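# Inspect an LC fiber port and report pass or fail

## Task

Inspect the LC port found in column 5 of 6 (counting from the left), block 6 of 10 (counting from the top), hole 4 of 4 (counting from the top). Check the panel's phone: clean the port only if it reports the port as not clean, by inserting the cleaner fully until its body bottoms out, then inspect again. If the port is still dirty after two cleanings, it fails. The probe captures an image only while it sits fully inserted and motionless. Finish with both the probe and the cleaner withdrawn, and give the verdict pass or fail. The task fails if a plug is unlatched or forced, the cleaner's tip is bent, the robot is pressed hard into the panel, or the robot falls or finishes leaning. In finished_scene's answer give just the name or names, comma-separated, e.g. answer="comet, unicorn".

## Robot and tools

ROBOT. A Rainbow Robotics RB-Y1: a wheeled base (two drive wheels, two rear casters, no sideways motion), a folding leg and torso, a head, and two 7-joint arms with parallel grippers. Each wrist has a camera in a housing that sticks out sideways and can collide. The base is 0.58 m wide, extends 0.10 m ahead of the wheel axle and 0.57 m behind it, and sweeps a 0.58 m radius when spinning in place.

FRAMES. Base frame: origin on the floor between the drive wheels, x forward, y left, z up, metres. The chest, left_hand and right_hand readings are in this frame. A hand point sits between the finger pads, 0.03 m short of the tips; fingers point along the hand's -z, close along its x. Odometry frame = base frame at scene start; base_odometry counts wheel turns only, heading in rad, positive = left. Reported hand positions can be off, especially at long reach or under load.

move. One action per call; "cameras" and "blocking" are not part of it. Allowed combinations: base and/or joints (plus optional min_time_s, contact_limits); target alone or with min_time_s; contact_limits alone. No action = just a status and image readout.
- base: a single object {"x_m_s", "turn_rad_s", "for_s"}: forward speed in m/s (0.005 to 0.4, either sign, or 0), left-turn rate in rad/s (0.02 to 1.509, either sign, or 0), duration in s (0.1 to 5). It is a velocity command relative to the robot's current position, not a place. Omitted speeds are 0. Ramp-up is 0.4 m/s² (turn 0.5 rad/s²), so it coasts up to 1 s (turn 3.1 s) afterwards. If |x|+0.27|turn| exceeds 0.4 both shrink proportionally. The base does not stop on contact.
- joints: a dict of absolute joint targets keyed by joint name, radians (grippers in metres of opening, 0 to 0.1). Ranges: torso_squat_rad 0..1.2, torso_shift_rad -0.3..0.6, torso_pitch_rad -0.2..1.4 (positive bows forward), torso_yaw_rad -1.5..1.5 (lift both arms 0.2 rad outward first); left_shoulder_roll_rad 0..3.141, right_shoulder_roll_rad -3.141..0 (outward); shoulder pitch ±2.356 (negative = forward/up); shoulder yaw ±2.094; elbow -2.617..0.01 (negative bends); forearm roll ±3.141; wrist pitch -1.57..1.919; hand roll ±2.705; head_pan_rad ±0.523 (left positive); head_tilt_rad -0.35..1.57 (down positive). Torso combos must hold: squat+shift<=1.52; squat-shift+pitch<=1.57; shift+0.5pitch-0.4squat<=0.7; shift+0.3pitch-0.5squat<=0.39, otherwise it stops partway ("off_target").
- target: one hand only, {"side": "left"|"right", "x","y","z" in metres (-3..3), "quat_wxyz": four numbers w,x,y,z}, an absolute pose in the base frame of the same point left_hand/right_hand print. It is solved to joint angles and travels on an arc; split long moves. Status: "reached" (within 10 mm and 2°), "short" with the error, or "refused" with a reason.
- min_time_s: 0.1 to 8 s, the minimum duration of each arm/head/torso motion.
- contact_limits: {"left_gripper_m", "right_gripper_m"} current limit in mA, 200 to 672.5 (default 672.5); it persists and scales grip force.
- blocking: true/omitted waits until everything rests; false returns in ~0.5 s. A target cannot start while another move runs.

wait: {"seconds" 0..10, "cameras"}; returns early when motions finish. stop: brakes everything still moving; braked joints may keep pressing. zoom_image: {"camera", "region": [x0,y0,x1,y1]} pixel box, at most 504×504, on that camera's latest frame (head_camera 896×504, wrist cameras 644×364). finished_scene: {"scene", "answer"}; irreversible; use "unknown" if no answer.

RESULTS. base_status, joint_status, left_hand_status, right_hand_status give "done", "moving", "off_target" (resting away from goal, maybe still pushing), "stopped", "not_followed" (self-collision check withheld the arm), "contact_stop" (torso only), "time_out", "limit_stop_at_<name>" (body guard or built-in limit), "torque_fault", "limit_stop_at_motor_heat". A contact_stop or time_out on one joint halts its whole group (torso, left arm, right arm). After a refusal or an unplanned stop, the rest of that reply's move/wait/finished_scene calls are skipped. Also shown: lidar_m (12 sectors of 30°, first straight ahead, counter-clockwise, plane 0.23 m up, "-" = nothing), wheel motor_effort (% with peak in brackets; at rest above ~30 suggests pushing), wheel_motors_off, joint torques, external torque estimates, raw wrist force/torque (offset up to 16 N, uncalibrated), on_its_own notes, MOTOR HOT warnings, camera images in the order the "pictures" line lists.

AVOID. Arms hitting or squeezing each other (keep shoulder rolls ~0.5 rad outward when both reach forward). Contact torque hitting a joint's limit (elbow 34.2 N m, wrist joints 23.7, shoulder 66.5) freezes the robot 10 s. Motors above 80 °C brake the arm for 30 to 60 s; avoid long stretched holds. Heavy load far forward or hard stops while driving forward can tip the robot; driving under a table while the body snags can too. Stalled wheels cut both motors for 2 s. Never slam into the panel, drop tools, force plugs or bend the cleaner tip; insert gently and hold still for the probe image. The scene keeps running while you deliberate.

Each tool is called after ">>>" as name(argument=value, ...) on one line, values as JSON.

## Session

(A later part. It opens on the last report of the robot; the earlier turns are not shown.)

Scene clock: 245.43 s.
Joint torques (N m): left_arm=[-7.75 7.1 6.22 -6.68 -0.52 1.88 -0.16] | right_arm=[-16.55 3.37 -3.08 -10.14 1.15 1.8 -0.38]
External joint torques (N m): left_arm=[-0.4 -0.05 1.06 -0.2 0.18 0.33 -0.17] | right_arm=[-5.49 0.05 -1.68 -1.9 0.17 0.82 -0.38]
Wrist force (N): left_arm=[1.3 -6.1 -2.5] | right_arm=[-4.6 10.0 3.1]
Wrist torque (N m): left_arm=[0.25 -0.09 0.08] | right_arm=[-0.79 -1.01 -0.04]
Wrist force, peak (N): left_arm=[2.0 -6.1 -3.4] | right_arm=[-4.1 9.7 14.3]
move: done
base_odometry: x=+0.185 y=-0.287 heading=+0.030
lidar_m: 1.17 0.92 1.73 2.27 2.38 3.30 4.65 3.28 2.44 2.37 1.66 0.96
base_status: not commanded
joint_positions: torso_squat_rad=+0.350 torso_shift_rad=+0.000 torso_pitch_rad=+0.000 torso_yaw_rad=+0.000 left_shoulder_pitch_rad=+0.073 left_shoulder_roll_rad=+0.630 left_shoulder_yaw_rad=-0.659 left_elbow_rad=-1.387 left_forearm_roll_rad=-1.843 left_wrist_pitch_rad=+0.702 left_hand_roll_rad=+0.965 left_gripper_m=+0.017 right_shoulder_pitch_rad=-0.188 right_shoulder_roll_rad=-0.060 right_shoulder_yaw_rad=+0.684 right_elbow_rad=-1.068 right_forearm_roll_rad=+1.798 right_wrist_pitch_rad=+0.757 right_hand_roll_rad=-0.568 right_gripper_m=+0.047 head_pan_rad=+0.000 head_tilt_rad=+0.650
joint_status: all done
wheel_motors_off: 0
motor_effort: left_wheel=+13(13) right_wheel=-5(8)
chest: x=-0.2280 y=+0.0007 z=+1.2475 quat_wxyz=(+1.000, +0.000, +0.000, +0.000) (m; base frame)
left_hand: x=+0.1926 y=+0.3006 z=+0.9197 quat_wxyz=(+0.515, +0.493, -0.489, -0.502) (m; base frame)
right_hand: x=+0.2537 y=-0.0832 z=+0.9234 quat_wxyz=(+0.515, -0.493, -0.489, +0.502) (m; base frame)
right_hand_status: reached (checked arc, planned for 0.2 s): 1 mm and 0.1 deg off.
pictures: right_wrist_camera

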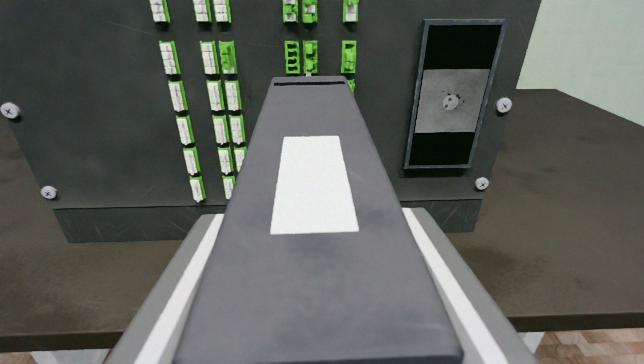

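>>> move(target={"side":"right","x":0.2565,"y":-0.0831,"z":0.9243,"quat_wxyz":[0.5148,-0.4939,-0.4896,0.5017]}, cameras=["right_wrist_camera"])

>>> zoom_image(camera="right_wrist_camera", region=[285, 50, 325, 90])

Scene clock: 246.30 s.
Joint torques (N m): left_arm=[-8.26 6.62 6.45 -6.75 -0.58 1.88 -0.23] | right_arm=[-25.03 1.89 -6.23 -10.72 0.83 0.87 -0.4]
External joint torques (N m): left_arm=[-0.9 -0.52 1.28 -0.27 0.12 0.34 -0.24] | right_arm=[-13.88 -1.41 -4.83 -2.5 -0.15 -0.12 -0.39]
Wrist force (N): left_arm=[1.4 -5.7 -2.7] | right_arm=[-5.4 8.0 36.9]
Wrist torque (N m): left_arm=[0.18 -0.10 0.04] | right_arm=[-1.56 -0.77 -0.03]
Wrist force, peak (N): left_arm=[1.8 -6.4 -3.1] | right_arm=[-5.3 7.3 41.5]
move: done
base_odometry: x=+0.185 y=-0.287 heading=+0.030
lidar_m: 1.18 0.92 1.73 2.27 2.38 3.30 4.66 3.30 2.45 2.37 1.66 0.97
base_status: not commanded
joint_positions: torso_squat_rad=+0.350 torso_shift_rad=+0.000 torso_pitch_rad=+0.000 torso_yaw_rad=+0.000 left_shoulder_pitch_rad=+0.073 left_shoulder_roll_rad=+0.630 left_shoulder_yaw_rad=-0.659 left_elbow_rad=-1.387 left_forearm_roll_rad=-1.843 left_wrist_pitch_rad=+0.702 left_hand_roll_rad=+0.965 left_gripper_m=+0.017 right_shoulder_pitch_rad=-0.195 right_shoulder_roll_rad=-0.058 right_shoulder_yaw_rad=+0.684 right_elbow_rad=-1.058 right_forearm_roll_rad=+1.798 right_wrist_pitch_rad=+0.756 right_hand_roll_rad=-0.573 right_gripper_m=+0.047 head_pan_rad=+0.000 head_tilt_rad=+0.650
joint_status: all done
wheel_motors_off: 0
motor_effort: left_wheel=+18(19) right_wheel=+0(5)
chest: x=-0.2284 y=+0.0007 z=+1.2475 quat_wxyz=(+1.000, +0.000, +0.000, +0.000) (m; base frame)
left_hand: x=+0.1923 y=+0.3006 z=+0.9198 quat_wxyz=(+0.515, +0.493, -0.489, -0.502) (m; base frame)
right_hand: x=+0.2548 y=-0.0832 z=+0.9227 quat_wxyz=(+0.515, -0.493, -0.489, +0.503) (m; base frame)
right_hand_status: reached (checked arc, planned for 0.1 s): 2 mm and 0.2 deg off.
pictures: right_wrist_camera

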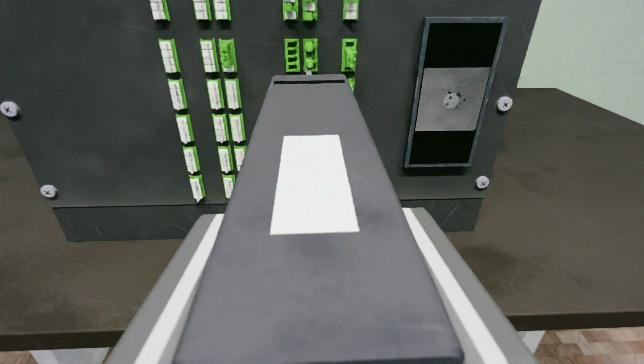

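Scaled by 12.600 from the camera's 644x364 image, which has a finer 1265x715 frame.

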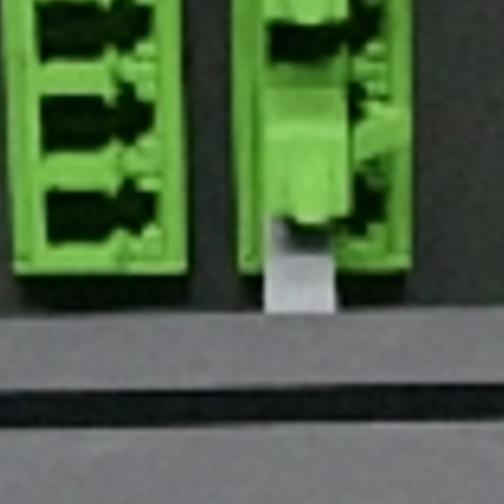

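>>> move(target={"side":"right","x":0.244,"y":-0.0829,"z":0.9252,"quat_wxyz":[0.5148,-0.4939,-0.4896,0.5017]}, cameras=["right_wrist_camera"])

>>> zoom_image(camera="right_wrist_camera", region=[285, 50, 325, 90])

>>> move(target={"side":"right","x":0.2525,"y":-0.0830,"z":0.9251,"quat_wxyz":[0.5148,-0.4939,-0.4896,0.5017]}, cameras=["right_wrist_camera"])

>>> zoom_image(camera="right_wrist_camera", region=[285, 50, 325, 90])

Scene clock: 247.73 s.
Joint torques (N m): left_arm=[-7.76 7.09 5.5 -6.67 -0.58 1.88 -0.15] | right_arm=[-13.65 2.95 -0.77 -9.68 1.34 1.58 -0.18]
External joint torques (N m): left_arm=[-0.41 -0.06 0.33 -0.19 0.11 0.33 -0.16] | right_arm=[-3.14 -0.5 0.55 -1.36 0.34 0.63 -0.17]
Wrist force (N): left_arm=[1.0 -6.3 -2.9] | right_arm=[-5.0 10.1 -6.9]
Wrist torque (N m): left_arm=[0.28 -0.14 0.04] | right_arm=[-0.77 -0.92 -0.04]
Wrist force, peak (N): left_arm=[1.2 -6.7 -3.5] | right_arm=[-5.6 8.1 36.1]
move: done
base_odometry: x=+0.185 y=-0.287 heading=+0.030
lidar_m: 1.17 0.92 1.72 2.27 2.38 3.33 4.65 3.30 2.45 2.37 1.68 0.98
base_status: not commanded
joint_positions: torso_squat_rad=+0.350 torso_shift_rad=+0.000 torso_pitch_rad=+0.000 torso_yaw_rad=+0.000 left_shoulder_pitch_rad=+0.073 left_shoulder_roll_rad=+0.630 left_shoulder_yaw_rad=-0.659 left_elbow_rad=-1.387 left_forearm_roll_rad=-1.843 left_wrist_pitch_rad=+0.702 left_hand_roll_rad=+0.965 left_gripper_m=+0.017 right_shoulder_pitch_rad=-0.153 right_shoulder_roll_rad=-0.067 right_shoulder_yaw_rad=+0.692 right_elbow_rad=-1.112 right_forearm_roll_rad=+1.800 right_wrist_pitch_rad=+0.761 right_hand_roll_rad=-0.549 right_gripper_m=+0.047 head_pan_rad=+0.000 head_tilt_rad=+0.650
joint_status: all done
wheel_motors_off: 0
motor_effort: left_wheel=+10(19) right_wheel=-6(7)
chest: x=-0.2279 y=+0.0007 z=+1.2475 quat_wxyz=(+1.000, +0.000, +0.000, +0.000) (m; base frame)
left_hand: x=+0.1926 y=+0.3006 z=+0.9196 quat_wxyz=(+0.516, +0.493, -0.489, -0.502) (m; base frame)
right_hand: x=+0.2447 y=-0.0830 z=+0.9244 quat_wxyz=(+0.515, -0.494, -0.489, +0.501) (m; base frame)
right_hand_status: reached (checked arc, planned for 0.3 s): 1 mm and 0.1 deg off.
pictures: right_wrist_camera

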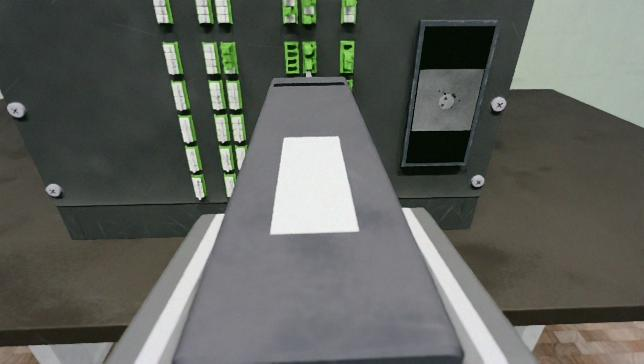

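Scaled by 12.600 from the camera's 644x364 image, which has a finer 1265x715 frame.

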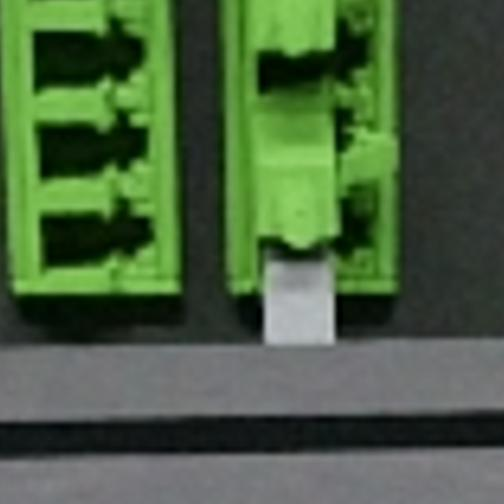

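Scene clock: 248.30 s.
Joint torques (N m): left_arm=[-7.9 6.93 6.38 -6.63 -0.61 1.94 -0.21] | right_arm=[-13.27 3.21 -2.16 -9.16 1.23 1.52 -0.31]
External joint torques (N m): left_arm=[-0.55 -0.21 1.22 -0.16 0.08 0.4 -0.22] | right_arm=[-2.35 -0.14 -0.78 -0.87 0.24 0.55 -0.3]
Wrist force (N): left_arm=[1.6 -5.7 -2.8] | right_arm=[-4.9 9.9 -6.8]
Wrist torque (N m): left_arm=[0.17 -0.05 0.03] | right_arm=[-0.75 -0.91 -0.03]
Wrist force, peak (N): left_arm=[1.1 -7.1 -2.2] | right_arm=[-6.5 9.8 -7.9]
move: done
base_odometry: x=+0.185 y=-0.287 heading=+0.030
lidar_m: 1.17 0.93 1.72 2.26 2.38 3.30 4.67 3.29 2.45 2.37 1.68 0.97
base_status: not commanded
joint_positions: torso_squat_rad=+0.350 torso_shift_rad=+0.000 torso_pitch_rad=+0.000 torso_yaw_rad=+0.000 left_shoulder_pitch_rad=+0.073 left_shoulder_roll_rad=+0.630 left_shoulder_yaw_rad=-0.659 left_elbow_rad=-1.387 left_forearm_roll_rad=-1.843 left_wrist_pitch_rad=+0.702 left_hand_roll_rad=+0.965 left_gripper_m=+0.017 right_shoulder_pitch_rad=-0.178 right_shoulder_roll_rad=-0.063 right_shoulder_yaw_rad=+0.684 right_elbow_rad=-1.087 right_forearm_roll_rad=+1.795 right_wrist_pitch_rad=+0.754 right_hand_roll_rad=-0.556 right_gripper_m=+0.047 head_pan_rad=+0.000 head_tilt_rad=+0.650
joint_status: all done
wheel_motors_off: 0
motor_effort: left_wheel=+10(11) right_wheel=-7(7)
chest: x=-0.2279 y=+0.0007 z=+1.2475 quat_wxyz=(+1.000, +0.000, +0.000, +0.000) (m; base frame)
left_hand: x=+0.1926 y=+0.3006 z=+0.9196 quat_wxyz=(+0.516, +0.493, -0.489, -0.502) (m; base frame)
right_hand: x=+0.2520 y=-0.0831 z=+0.9250 quat_wxyz=(+0.515, -0.494, -0.489, +0.502) (m; base frame)
right_hand_status: reached (checked arc, planned for 0.2 s): 1 mm and 0.1 deg off.
pictures: right_wrist_camera

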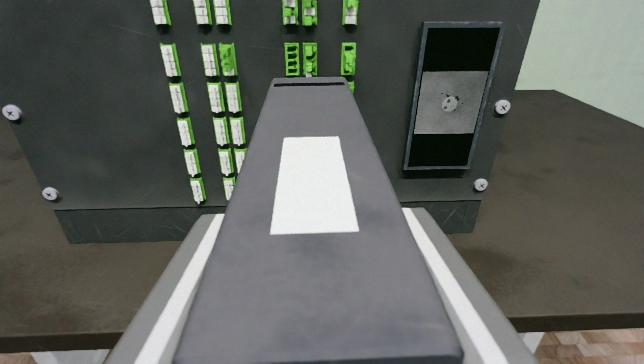

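Scaled by 12.600 from the camera's 644x364 image, which has a finer 1265x715 frame.

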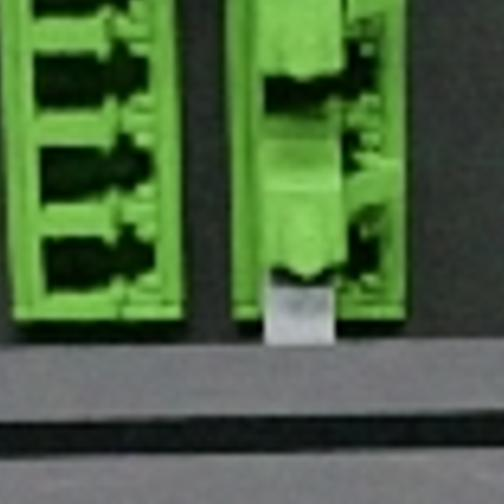

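>>> move(target={"side":"right","x":0.2465,"y":-0.0829,"z":0.9257,"quat_wxyz":[0.5148,-0.4939,-0.4896,0.5017]}, cameras=[])

>>> move(target={"side":"right","x":0.2555,"y":-0.0830,"z":0.9256,"quat_wxyz":[0.5148,-0.4939,-0.4896,0.5017]}, cameras=["right_wrist_camera"])

>>> zoom_image(camera="right_wrist_camera", region=[285, 50, 325, 90])

Scene clock: 249.23 s.
Joint torques (N m): left_arm=[-7.79 6.88 6.28 -6.69 -0.68 1.96 -0.21] | right_arm=[-12.71 3.37 -0.73 -9.68 1.22 1.51 -0.21]
External joint torques (N m): left_arm=[-0.44 -0.27 1.12 -0.21 0.02 0.42 -0.23] | right_arm=[-2.11 -0.06 0.6 -1.35 0.22 0.56 -0.2]
Wrist force (N): left_arm=[1.5 -6.0 -3.2] | right_arm=[-4.7 10.2 -7.1]
Wrist torque (N m): left_arm=[0.25 -0.05 0.08] | right_arm=[-0.77 -0.90 -0.04]
Wrist force, peak (N): left_arm=[1.7 -6.7 -2.6] | right_arm=[-7.3 10.9 -7.4]
move: done
base_odometry: x=+0.185 y=-0.287 heading=+0.030
lidar_m: 1.18 0.93 1.74 2.27 2.38 3.31 4.66 3.28 2.45 2.38 1.67 0.98
base_status: not commanded
joint_positions: torso_squat_rad=+0.350 torso_shift_rad=+0.000 torso_pitch_rad=+0.000 torso_yaw_rad=+0.000 left_shoulder_pitch_rad=+0.073 left_shoulder_roll_rad=+0.630 left_shoulder_yaw_rad=-0.659 left_elbow_rad=-1.387 left_forearm_roll_rad=-1.843 left_wrist_pitch_rad=+0.702 left_hand_roll_rad=+0.965 left_gripper_m=+0.017 right_shoulder_pitch_rad=-0.157 right_shoulder_roll_rad=-0.067 right_shoulder_yaw_rad=+0.689 right_elbow_rad=-1.112 right_forearm_roll_rad=+1.797 right_wrist_pitch_rad=+0.757 right_hand_roll_rad=-0.545 right_gripper_m=+0.047 head_pan_rad=+0.000 head_tilt_rad=+0.650
joint_status: all done
wheel_motors_off: 0
motor_effort: left_wheel=+10(10) right_wheel=-7(8)
chest: x=-0.2279 y=+0.0007 z=+1.2475 quat_wxyz=(+1.000, +0.000, +0.000, +0.000) (m; base frame)
left_hand: x=+0.1926 y=+0.3006 z=+0.9196 quat_wxyz=(+0.515, +0.493, -0.489, -0.502) (m; base frame)
right_hand: x=+0.2465 y=-0.0831 z=+0.9253 quat_wxyz=(+0.515, -0.494, -0.489, +0.502) (m; base frame)
right_hand_status: reached (checked arc, planned for 0.2 s): 0 mm and 0.0 deg off.
pictures: none
No camera images: "cameras" was empty.

Scene clock: 250.07 s.
Joint torques (N m): left_arm=[-8.16 6.99 6.26 -6.9 -0.59 1.96 -0.13] | right_arm=[-18.78 1.86 -5.26 -10.1 0.88 2.6 -0.39]
External joint torques (N m): left_arm=[-0.81 -0.16 1.09 -0.42 0.11 0.42 -0.14] | right_arm=[-7.72 -1.47 -3.87 -1.81 -0.11 1.63 -0.38]
Wrist force (N): left_arm=[1.6 -6.7 -3.1] | right_arm=[-2.5 9.7 13.8]
Wrist torque (N m): left_arm=[0.29 -0.10 0.05] | right_arm=[-0.94 -1.50 -0.04]
Wrist force, peak (N): left_arm=[1.6 -6.7 -3.1] | right_arm=[-2.0 9.4 23.5]
move: done
base_odometry: x=+0.185 y=-0.287 heading=+0.030
lidar_m: 1.18 0.91 1.72 2.27 2.37 3.31 4.65 3.28 2.45 2.36 1.68 0.98
base_status: not commanded
joint_positions: torso_squat_rad=+0.350 torso_shift_rad=+0.000 torso_pitch_rad=+0.000 torso_yaw_rad=+0.000 left_shoulder_pitch_rad=+0.073 left_shoulder_roll_rad=+0.630 left_shoulder_yaw_rad=-0.659 left_elbow_rad=-1.387 left_forearm_roll_rad=-1.843 left_wrist_pitch_rad=+0.702 left_hand_roll_rad=+0.965 left_gripper_m=+0.017 right_shoulder_pitch_rad=-0.186 right_shoulder_roll_rad=-0.061 right_shoulder_yaw_rad=+0.681 right_elbow_rad=-1.078 right_forearm_roll_rad=+1.793 right_wrist_pitch_rad=+0.751 right_hand_roll_rad=-0.558 right_gripper_m=+0.047 head_pan_rad=+0.000 head_tilt_rad=+0.650
joint_status: all done
wheel_motors_off: 0
motor_effort: left_wheel=+15(16) right_wheel=-4(7)
chest: x=-0.2282 y=+0.0007 z=+1.2475 quat_wxyz=(+1.000, +0.000, +0.000, +0.000) (m; base frame)
left_hand: x=+0.1925 y=+0.3006 z=+0.9197 quat_wxyz=(+0.515, +0.493, -0.489, -0.502) (m; base frame)
right_hand: x=+0.2541 y=-0.0829 z=+0.9250 quat_wxyz=(+0.515, -0.493, -0.489, +0.503) (m; base frame)
right_hand_status: reached (checked arc, planned for 0.2 s): 2 mm and 0.2 deg off.
pictures: right_wrist_camera

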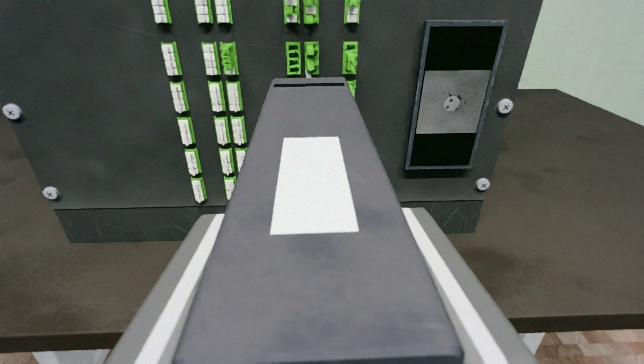

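Scaled by 12.600 from the camera's 644x364 image, which has a finer 1265x715 frame.

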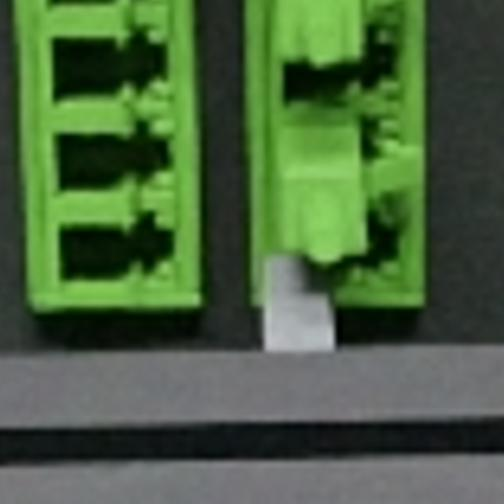

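>>> move(target={"side":"right","x":0.244,"y":-0.0832,"z":0.9253,"quat_wxyz":[0.5148,-0.4939,-0.4896,0.5017]}, cameras=[])

>>> move(target={"side":"right","x":0.220,"y":-0.0827,"z":0.9255,"quat_wxyz":[0.5148,-0.4939,-0.4896,0.5017]}, cameras=["right_wrist_camera","head_camera"])

>>> zoom_image(camera="right_wrist_camera", region=[290, 50, 330, 90])

>>> zoom_image(camera="head_camera", region=[480, 240, 560, 400])

Scene clock: 251.47 s.
Joint torques (N m): left_arm=[-7.73 7.03 6.1 -6.71 -0.51 1.78 -0.2] | right_arm=[-13.32 3.03 -0.81 -9.77 1.29 1.7 -0.1]
External joint torques (N m): left_arm=[-0.38 -0.11 0.94 -0.23 0.19 0.24 -0.21] | right_arm=[-2.84 -0.41 0.51 -1.44 0.29 0.75 -0.1]
Wrist force (N): left_arm=[1.4 -6.4 -3.1] | right_arm=[-5.0 10.2 -6.9]
Wrist torque (N m): left_arm=[0.26 -0.08 0.07] | right_arm=[-0.79 -0.94 -0.04]
Wrist force, peak (N): left_arm=[1.2 -6.5 -3.3] | right_arm=[-2.8 9.7 14.8]
move: done
base_odometry: x=+0.185 y=-0.287 heading=+0.030
lidar_m: 1.18 0.91 1.72 2.27 2.38 3.30 4.66 3.29 2.45 2.37 1.67 0.97
base_status: not commanded
joint_positions: torso_squat_rad=+0.350 torso_shift_rad=+0.000 torso_pitch_rad=+0.000 torso_yaw_rad=+0.000 left_shoulder_pitch_rad=+0.073 left_shoulder_roll_rad=+0.630 left_shoulder_yaw_rad=-0.659 left_elbow_rad=-1.387 left_forearm_roll_rad=-1.843 left_wrist_pitch_rad=+0.702 left_hand_roll_rad=+0.965 left_gripper_m=+0.017 right_shoulder_pitch_rad=-0.151 right_shoulder_roll_rad=-0.068 right_shoulder_yaw_rad=+0.691 right_elbow_rad=-1.117 right_forearm_roll_rad=+1.799 right_wrist_pitch_rad=+0.759 right_hand_roll_rad=-0.546 right_gripper_m=+0.047 head_pan_rad=+0.000 head_tilt_rad=+0.650
joint_status: all done
wheel_motors_off: 0
motor_effort: left_wheel=+10(15) right_wheel=-6(6)
chest: x=-0.2279 y=+0.0007 z=+1.2475 quat_wxyz=(+1.000, +0.000, +0.000, +0.000) (m; base frame)
left_hand: x=+0.1926 y=+0.3006 z=+0.9196 quat_wxyz=(+0.516, +0.493, -0.489, -0.502) (m; base frame)
right_hand: x=+0.2444 y=-0.0832 z=+0.9247 quat_wxyz=(+0.515, -0.494, -0.489, +0.501) (m; base frame)
right_hand_status: reached (checked arc, planned for 0.2 s): 1 mm and 0.0 deg off.
pictures: none
No camera images: "cameras" was empty.

Scene clock: 252.20 s.
Joint torques (N m): left_arm=[-7.74 7.06 6.32 -6.7 -0.67 1.79 -0.16] | right_arm=[-11.84 2.75 -0.22 -9.92 1.32 1.55 -0.21]
External joint torques (N m): left_arm=[-0.39 -0.08 1.16 -0.22 0.03 0.25 -0.17] | right_arm=[-2.78 -0.91 0.86 -1.46 0.27 0.66 -0.21]
Wrist force (N): left_arm=[2.1 -5.7 -2.6] | right_arm=[-4.9 10.2 -7.0]
Wrist torque (N m): left_arm=[0.17 0.04 0.02] | right_arm=[-0.76 -0.92 -0.04]
Wrist force, peak (N): left_arm=[1.9 -6.1 -3.3] | right_arm=[-5.1 10.8 -7.5]
move: done
base_odometry: x=+0.185 y=-0.287 heading=+0.030
lidar_m: 1.18 0.92 1.73 2.26 2.36 3.31 4.66 3.28 2.45 2.36 1.67 0.99
base_status: not commanded
joint_positions: torso_squat_rad=+0.350 torso_shift_rad=+0.000 torso_pitch_rad=+0.000 torso_yaw_rad=+0.000 left_shoulder_pitch_rad=+0.073 left_shoulder_roll_rad=+0.630 left_shoulder_yaw_rad=-0.659 left_elbow_rad=-1.387 left_forearm_roll_rad=-1.843 left_wrist_pitch_rad=+0.702 left_hand_roll_rad=+0.965 left_gripper_m=+0.017 right_shoulder_pitch_rad=-0.064 right_shoulder_roll_rad=-0.087 right_shoulder_yaw_rad=+0.716 right_elbow_rad=-1.217 right_forearm_roll_rad=+1.806 right_wrist_pitch_rad=+0.770 right_hand_roll_rad=-0.506 right_gripper_m=+0.047 head_pan_rad=+0.000 head_tilt_rad=+0.650
joint_status: all done
wheel_motors_off: 0
motor_effort: left_wheel=+11(11) right_wheel=-6(7)
chest: x=-0.2279 y=+0.0007 z=+1.2475 quat_wxyz=(+1.000, +0.000, +0.000, +0.000) (m; base frame)
left_hand: x=+0.1926 y=+0.3006 z=+0.9196 quat_wxyz=(+0.516, +0.493, -0.489, -0.502) (m; base frame)
right_hand: x=+0.2199 y=-0.0829 z=+0.9251 quat_wxyz=(+0.515, -0.494, -0.489, +0.502) (m; base frame)
right_hand_status: reached (checked arc, planned for 0.4 s): 0 mm and 0.0 deg off.
pictures: head_camera, right_wrist_camera

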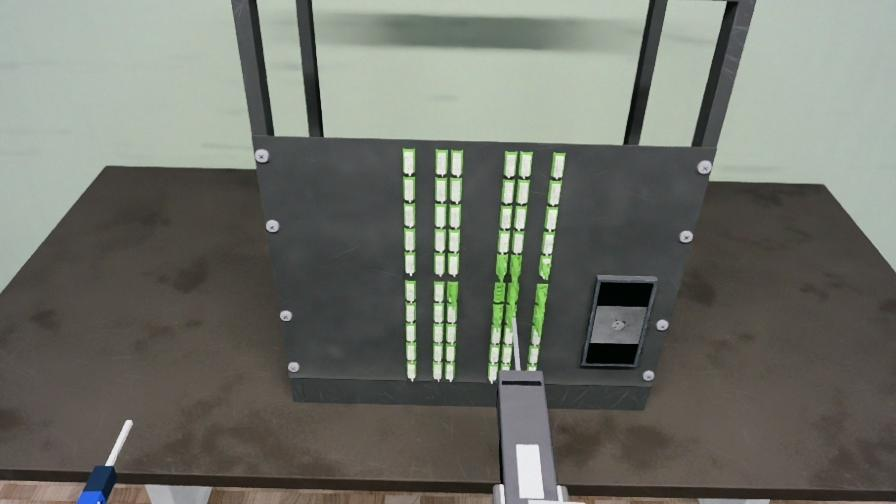

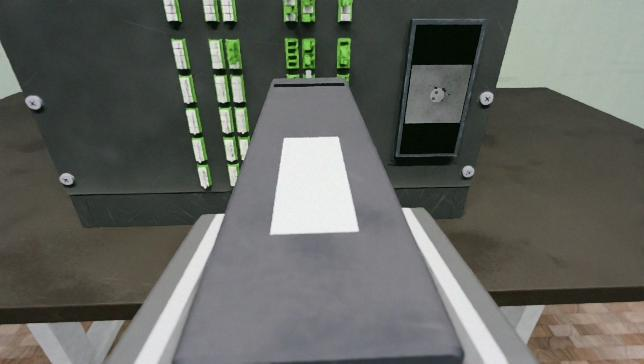

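Scaled by 12.600 from the camera's 644x364 image, which has a finer 1265x715 frame.

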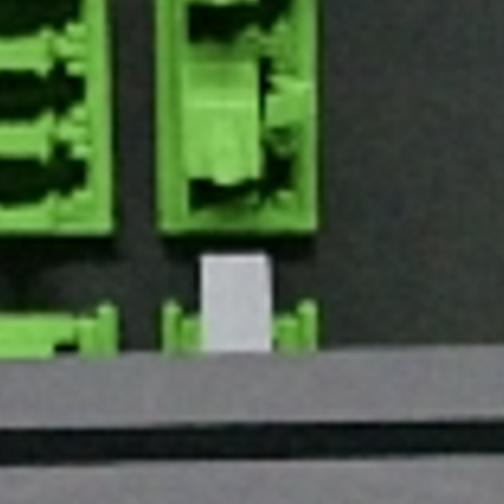

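Scaled by 3.150 from the camera's 896x504 image, which has a finer 1280x720 frame.

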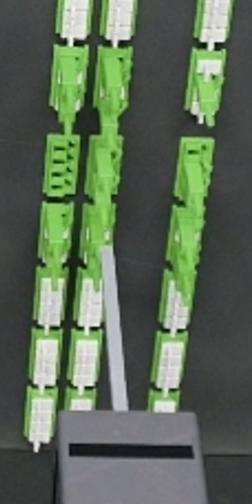

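>>> move(target={"side":"right","x":0.244,"y":-0.0831,"z":0.9266,"quat_wxyz":[0.5148,-0.4939,-0.4896,0.5017]}, cameras=[])

>>> move(target={"side":"right","x":0.2525,"y":-0.0832,"z":0.9264,"quat_wxyz":[0.5148,-0.4939,-0.4896,0.5017]}, cameras=["right_wrist_camera"])

>>> zoom_image(camera="right_wrist_camera", region=[285, 50, 325, 90])

Scene clock: 253.23 s.
Joint torques (N m): left_arm=[-7.8 7.5 6.01 -6.56 -0.7 1.85 -0.23] | right_arm=[-12.62 4.28 -2.64 -9.63 1.27 1.43 -0.4]
External joint torques (N m): left_arm=[-0.46 0.36 0.84 -0.08 -0.01 0.3 -0.25] | right_arm=[-2.21 0.84 -1.34 -1.24 0.26 0.5 -0.39]
Wrist force (N): left_arm=[0.7 -5.5 -2.9] | right_arm=[-5.0 10.0 -7.2]
Wrist torque (N m): left_arm=[0.16 -0.13 0.07] | right_arm=[-0.75 -0.91 -0.05]
Wrist force, peak (N): left_arm=[1.1 -6.6 -3.3] | right_arm=[-5.6 11.0 -6.9]
move: done
base_odometry: x=+0.185 y=-0.287 heading=+0.030
lidar_m: 1.18 0.92 1.74 2.28 2.38 3.31 4.66 3.30 2.44 2.36 1.68 0.98
base_status: not commanded
joint_positions: torso_squat_rad=+0.350 torso_shift_rad=+0.000 torso_pitch_rad=+0.000 torso_yaw_rad=+0.000 left_shoulder_pitch_rad=+0.073 left_shoulder_roll_rad=+0.630 left_shoulder_yaw_rad=-0.659 left_elbow_rad=-1.387 left_forearm_roll_rad=-1.843 left_wrist_pitch_rad=+0.702 left_hand_roll_rad=+0.965 left_gripper_m=+0.017 right_shoulder_pitch_rad=-0.144 right_shoulder_roll_rad=-0.070 right_shoulder_yaw_rad=+0.689 right_elbow_rad=-1.133 right_forearm_roll_rad=+1.793 right_wrist_pitch_rad=+0.753 right_hand_roll_rad=-0.532 right_gripper_m=+0.047 head_pan_rad=+0.000 head_tilt_rad=+0.650
joint_status: all done
wheel_motors_off: 0
motor_effort: left_wheel=+11(12) right_wheel=-7(7)
chest: x=-0.2279 y=+0.0007 z=+1.2475 quat_wxyz=(+1.000, +0.000, +0.000, +0.000) (m; base frame)
left_hand: x=+0.1926 y=+0.3006 z=+0.9196 quat_wxyz=(+0.516, +0.493, -0.489, -0.502) (m; base frame)
right_hand: x=+0.2437 y=-0.0832 z=+0.9263 quat_wxyz=(+0.515, -0.494, -0.489, +0.502) (m; base frame)
right_hand_status: reached (checked arc, planned for 0.3 s): 0 mm and 0.1 deg off.
pictures: none
No camera images: "cameras" was empty.

Scene clock: 253.80 s.
Joint torques (N m): left_arm=[-8.26 7.28 6.1 -6.55 -0.53 1.95 -0.09] | right_arm=[-13.5 3.84 -2.26 -9.42 1.21 1.61 -0.48]
External joint torques (N m): left_arm=[-0.92 0.14 0.94 -0.07 0.17 0.41 -0.11] | right_arm=[-2.61 0.5 -0.88 -1.08 0.22 0.65 -0.47]
Wrist force (N): left_arm=[1.7 -5.7 -2.6] | right_arm=[-4.9 10.3 -6.9]
Wrist torque (N m): left_arm=[0.21 -0.02 0.03] | right_arm=[-0.78 -0.92 -0.03]
Wrist force, peak (N): left_arm=[1.2 -6.0 -3.6] | right_arm=[-3.7 12.1 -6.0]
move: done
base_odometry: x=+0.185 y=-0.287 heading=+0.030
lidar_m: 1.18 0.92 1.74 2.27 2.38 3.30 4.65 3.29 2.44 2.36 1.66 0.98
base_status: not commanded
joint_positions: torso_squat_rad=+0.350 torso_shift_rad=+0.000 torso_pitch_rad=+0.000 torso_yaw_rad=+0.000 left_shoulder_pitch_rad=+0.073 left_shoulder_roll_rad=+0.630 left_shoulder_yaw_rad=-0.659 left_elbow_rad=-1.387 left_forearm_roll_rad=-1.843 left_wrist_pitch_rad=+0.702 left_hand_roll_rad=+0.965 left_gripper_m=+0.017 right_shoulder_pitch_rad=-0.173 right_shoulder_roll_rad=-0.064 right_shoulder_yaw_rad=+0.681 right_elbow_rad=-1.098 right_forearm_roll_rad=+1.791 right_wrist_pitch_rad=+0.749 right_hand_roll_rad=-0.546 right_gripper_m=+0.047 head_pan_rad=+0.000 head_tilt_rad=+0.650
joint_status: all done
wheel_motors_off: 0
motor_effort: left_wheel=+9(11) right_wheel=-7(8)
chest: x=-0.2279 y=+0.0007 z=+1.2475 quat_wxyz=(+1.000, +0.000, +0.000, +0.000) (m; base frame)
left_hand: x=+0.1926 y=+0.3006 z=+0.9196 quat_wxyz=(+0.516, +0.493, -0.489, -0.502) (m; base frame)
right_hand: x=+0.2519 y=-0.0834 z=+0.9263 quat_wxyz=(+0.515, -0.493, -0.489, +0.502) (m; base frame)
right_hand_status: reached (checked arc, planned for 0.2 s): 1 mm and 0.1 deg off.
pictures: right_wrist_camera

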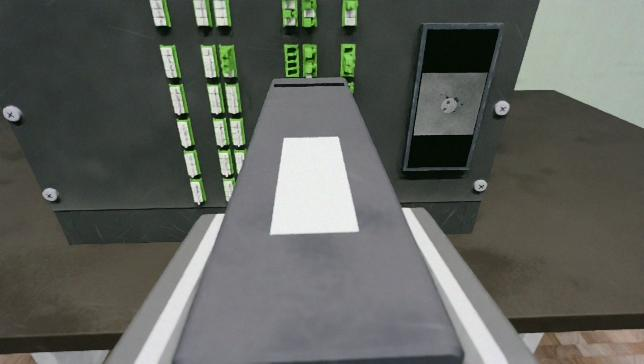

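Scaled by 12.600 from the camera's 644x364 image, which has a finer 1265x715 frame.

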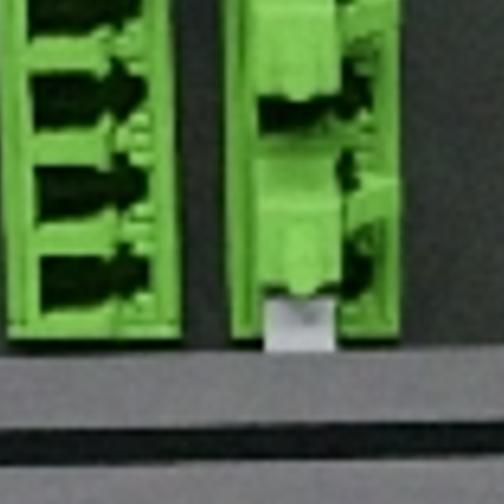

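>>> move(target={"side":"right","x":0.2565,"y":-0.0828,"z":0.9264,"quat_wxyz":[0.5148,-0.4939,-0.4896,0.5017]}, cameras=["right_wrist_camera"])

>>> zoom_image(camera="right_wrist_camera", region=[285, 50, 325, 90])

Scene clock: 254.53 s.
Joint torques (N m): left_arm=[-7.94 7.14 6.06 -6.75 -0.59 1.89 -0.21] | right_arm=[-24.53 3.05 -4.46 -10.83 1.19 -0.07 -0.4]
External joint torques (N m): left_arm=[-0.57 0 0.89 -0.27 0.11 0.35 -0.22] | right_arm=[-13.43 -0.28 -3.07 -2.54 0.21 -1.04 -0.39]
Wrist force (N): left_arm=[1.4 -5.9 -2.2] | right_arm=[-7.1 8.3 27.0]
Wrist torque (N m): left_arm=[0.24 -0.07 0.05] | right_arm=[-1.24 -0.27 -0.06]
Wrist force, peak (N): left_arm=[1.0 -6.5 -3.1] | right_arm=[-7.6 7.5 38.1]
move: done
base_odometry: x=+0.185 y=-0.287 heading=+0.030
lidar_m: 1.18 0.92 1.71 2.26 2.37 3.32 4.67 3.29 2.44 2.37 1.67 0.98
base_status: not commanded
joint_positions: torso_squat_rad=+0.350 torso_shift_rad=+0.000 torso_pitch_rad=+0.000 torso_yaw_rad=+0.000 left_shoulder_pitch_rad=+0.073 left_shoulder_roll_rad=+0.630 left_shoulder_yaw_rad=-0.659 left_elbow_rad=-1.387 left_forearm_roll_rad=-1.843 left_wrist_pitch_rad=+0.702 left_hand_roll_rad=+0.965 left_gripper_m=+0.017 right_shoulder_pitch_rad=-0.188 right_shoulder_roll_rad=-0.059 right_shoulder_yaw_rad=+0.679 right_elbow_rad=-1.075 right_forearm_roll_rad=+1.792 right_wrist_pitch_rad=+0.750 right_hand_roll_rad=-0.557 right_gripper_m=+0.047 head_pan_rad=+0.000 head_tilt_rad=+0.650
joint_status: all done
wheel_motors_off: 0
motor_effort: left_wheel=+17(17) right_wheel=+0(7)
chest: x=-0.2284 y=+0.0007 z=+1.2475 quat_wxyz=(+1.000, +0.000, +0.000, +0.000) (m; base frame)
left_hand: x=+0.1924 y=+0.3006 z=+0.9198 quat_wxyz=(+0.515, +0.493, -0.489, -0.502) (m; base frame)
right_hand: x=+0.2549 y=-0.0832 z=+0.9250 quat_wxyz=(+0.516, -0.493, -0.488, +0.502) (m; base frame)
right_hand_status: reached (checked arc, planned for 0.2 s): 2 mm and 0.2 deg off.
pictures: right_wrist_camera

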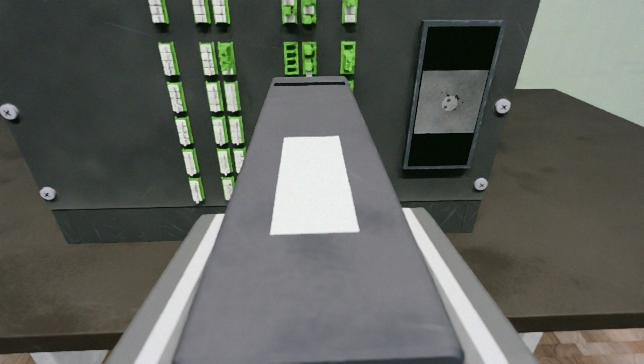

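Scaled by 12.600 from the camera's 644x364 image, which has a finer 1265x715 frame.

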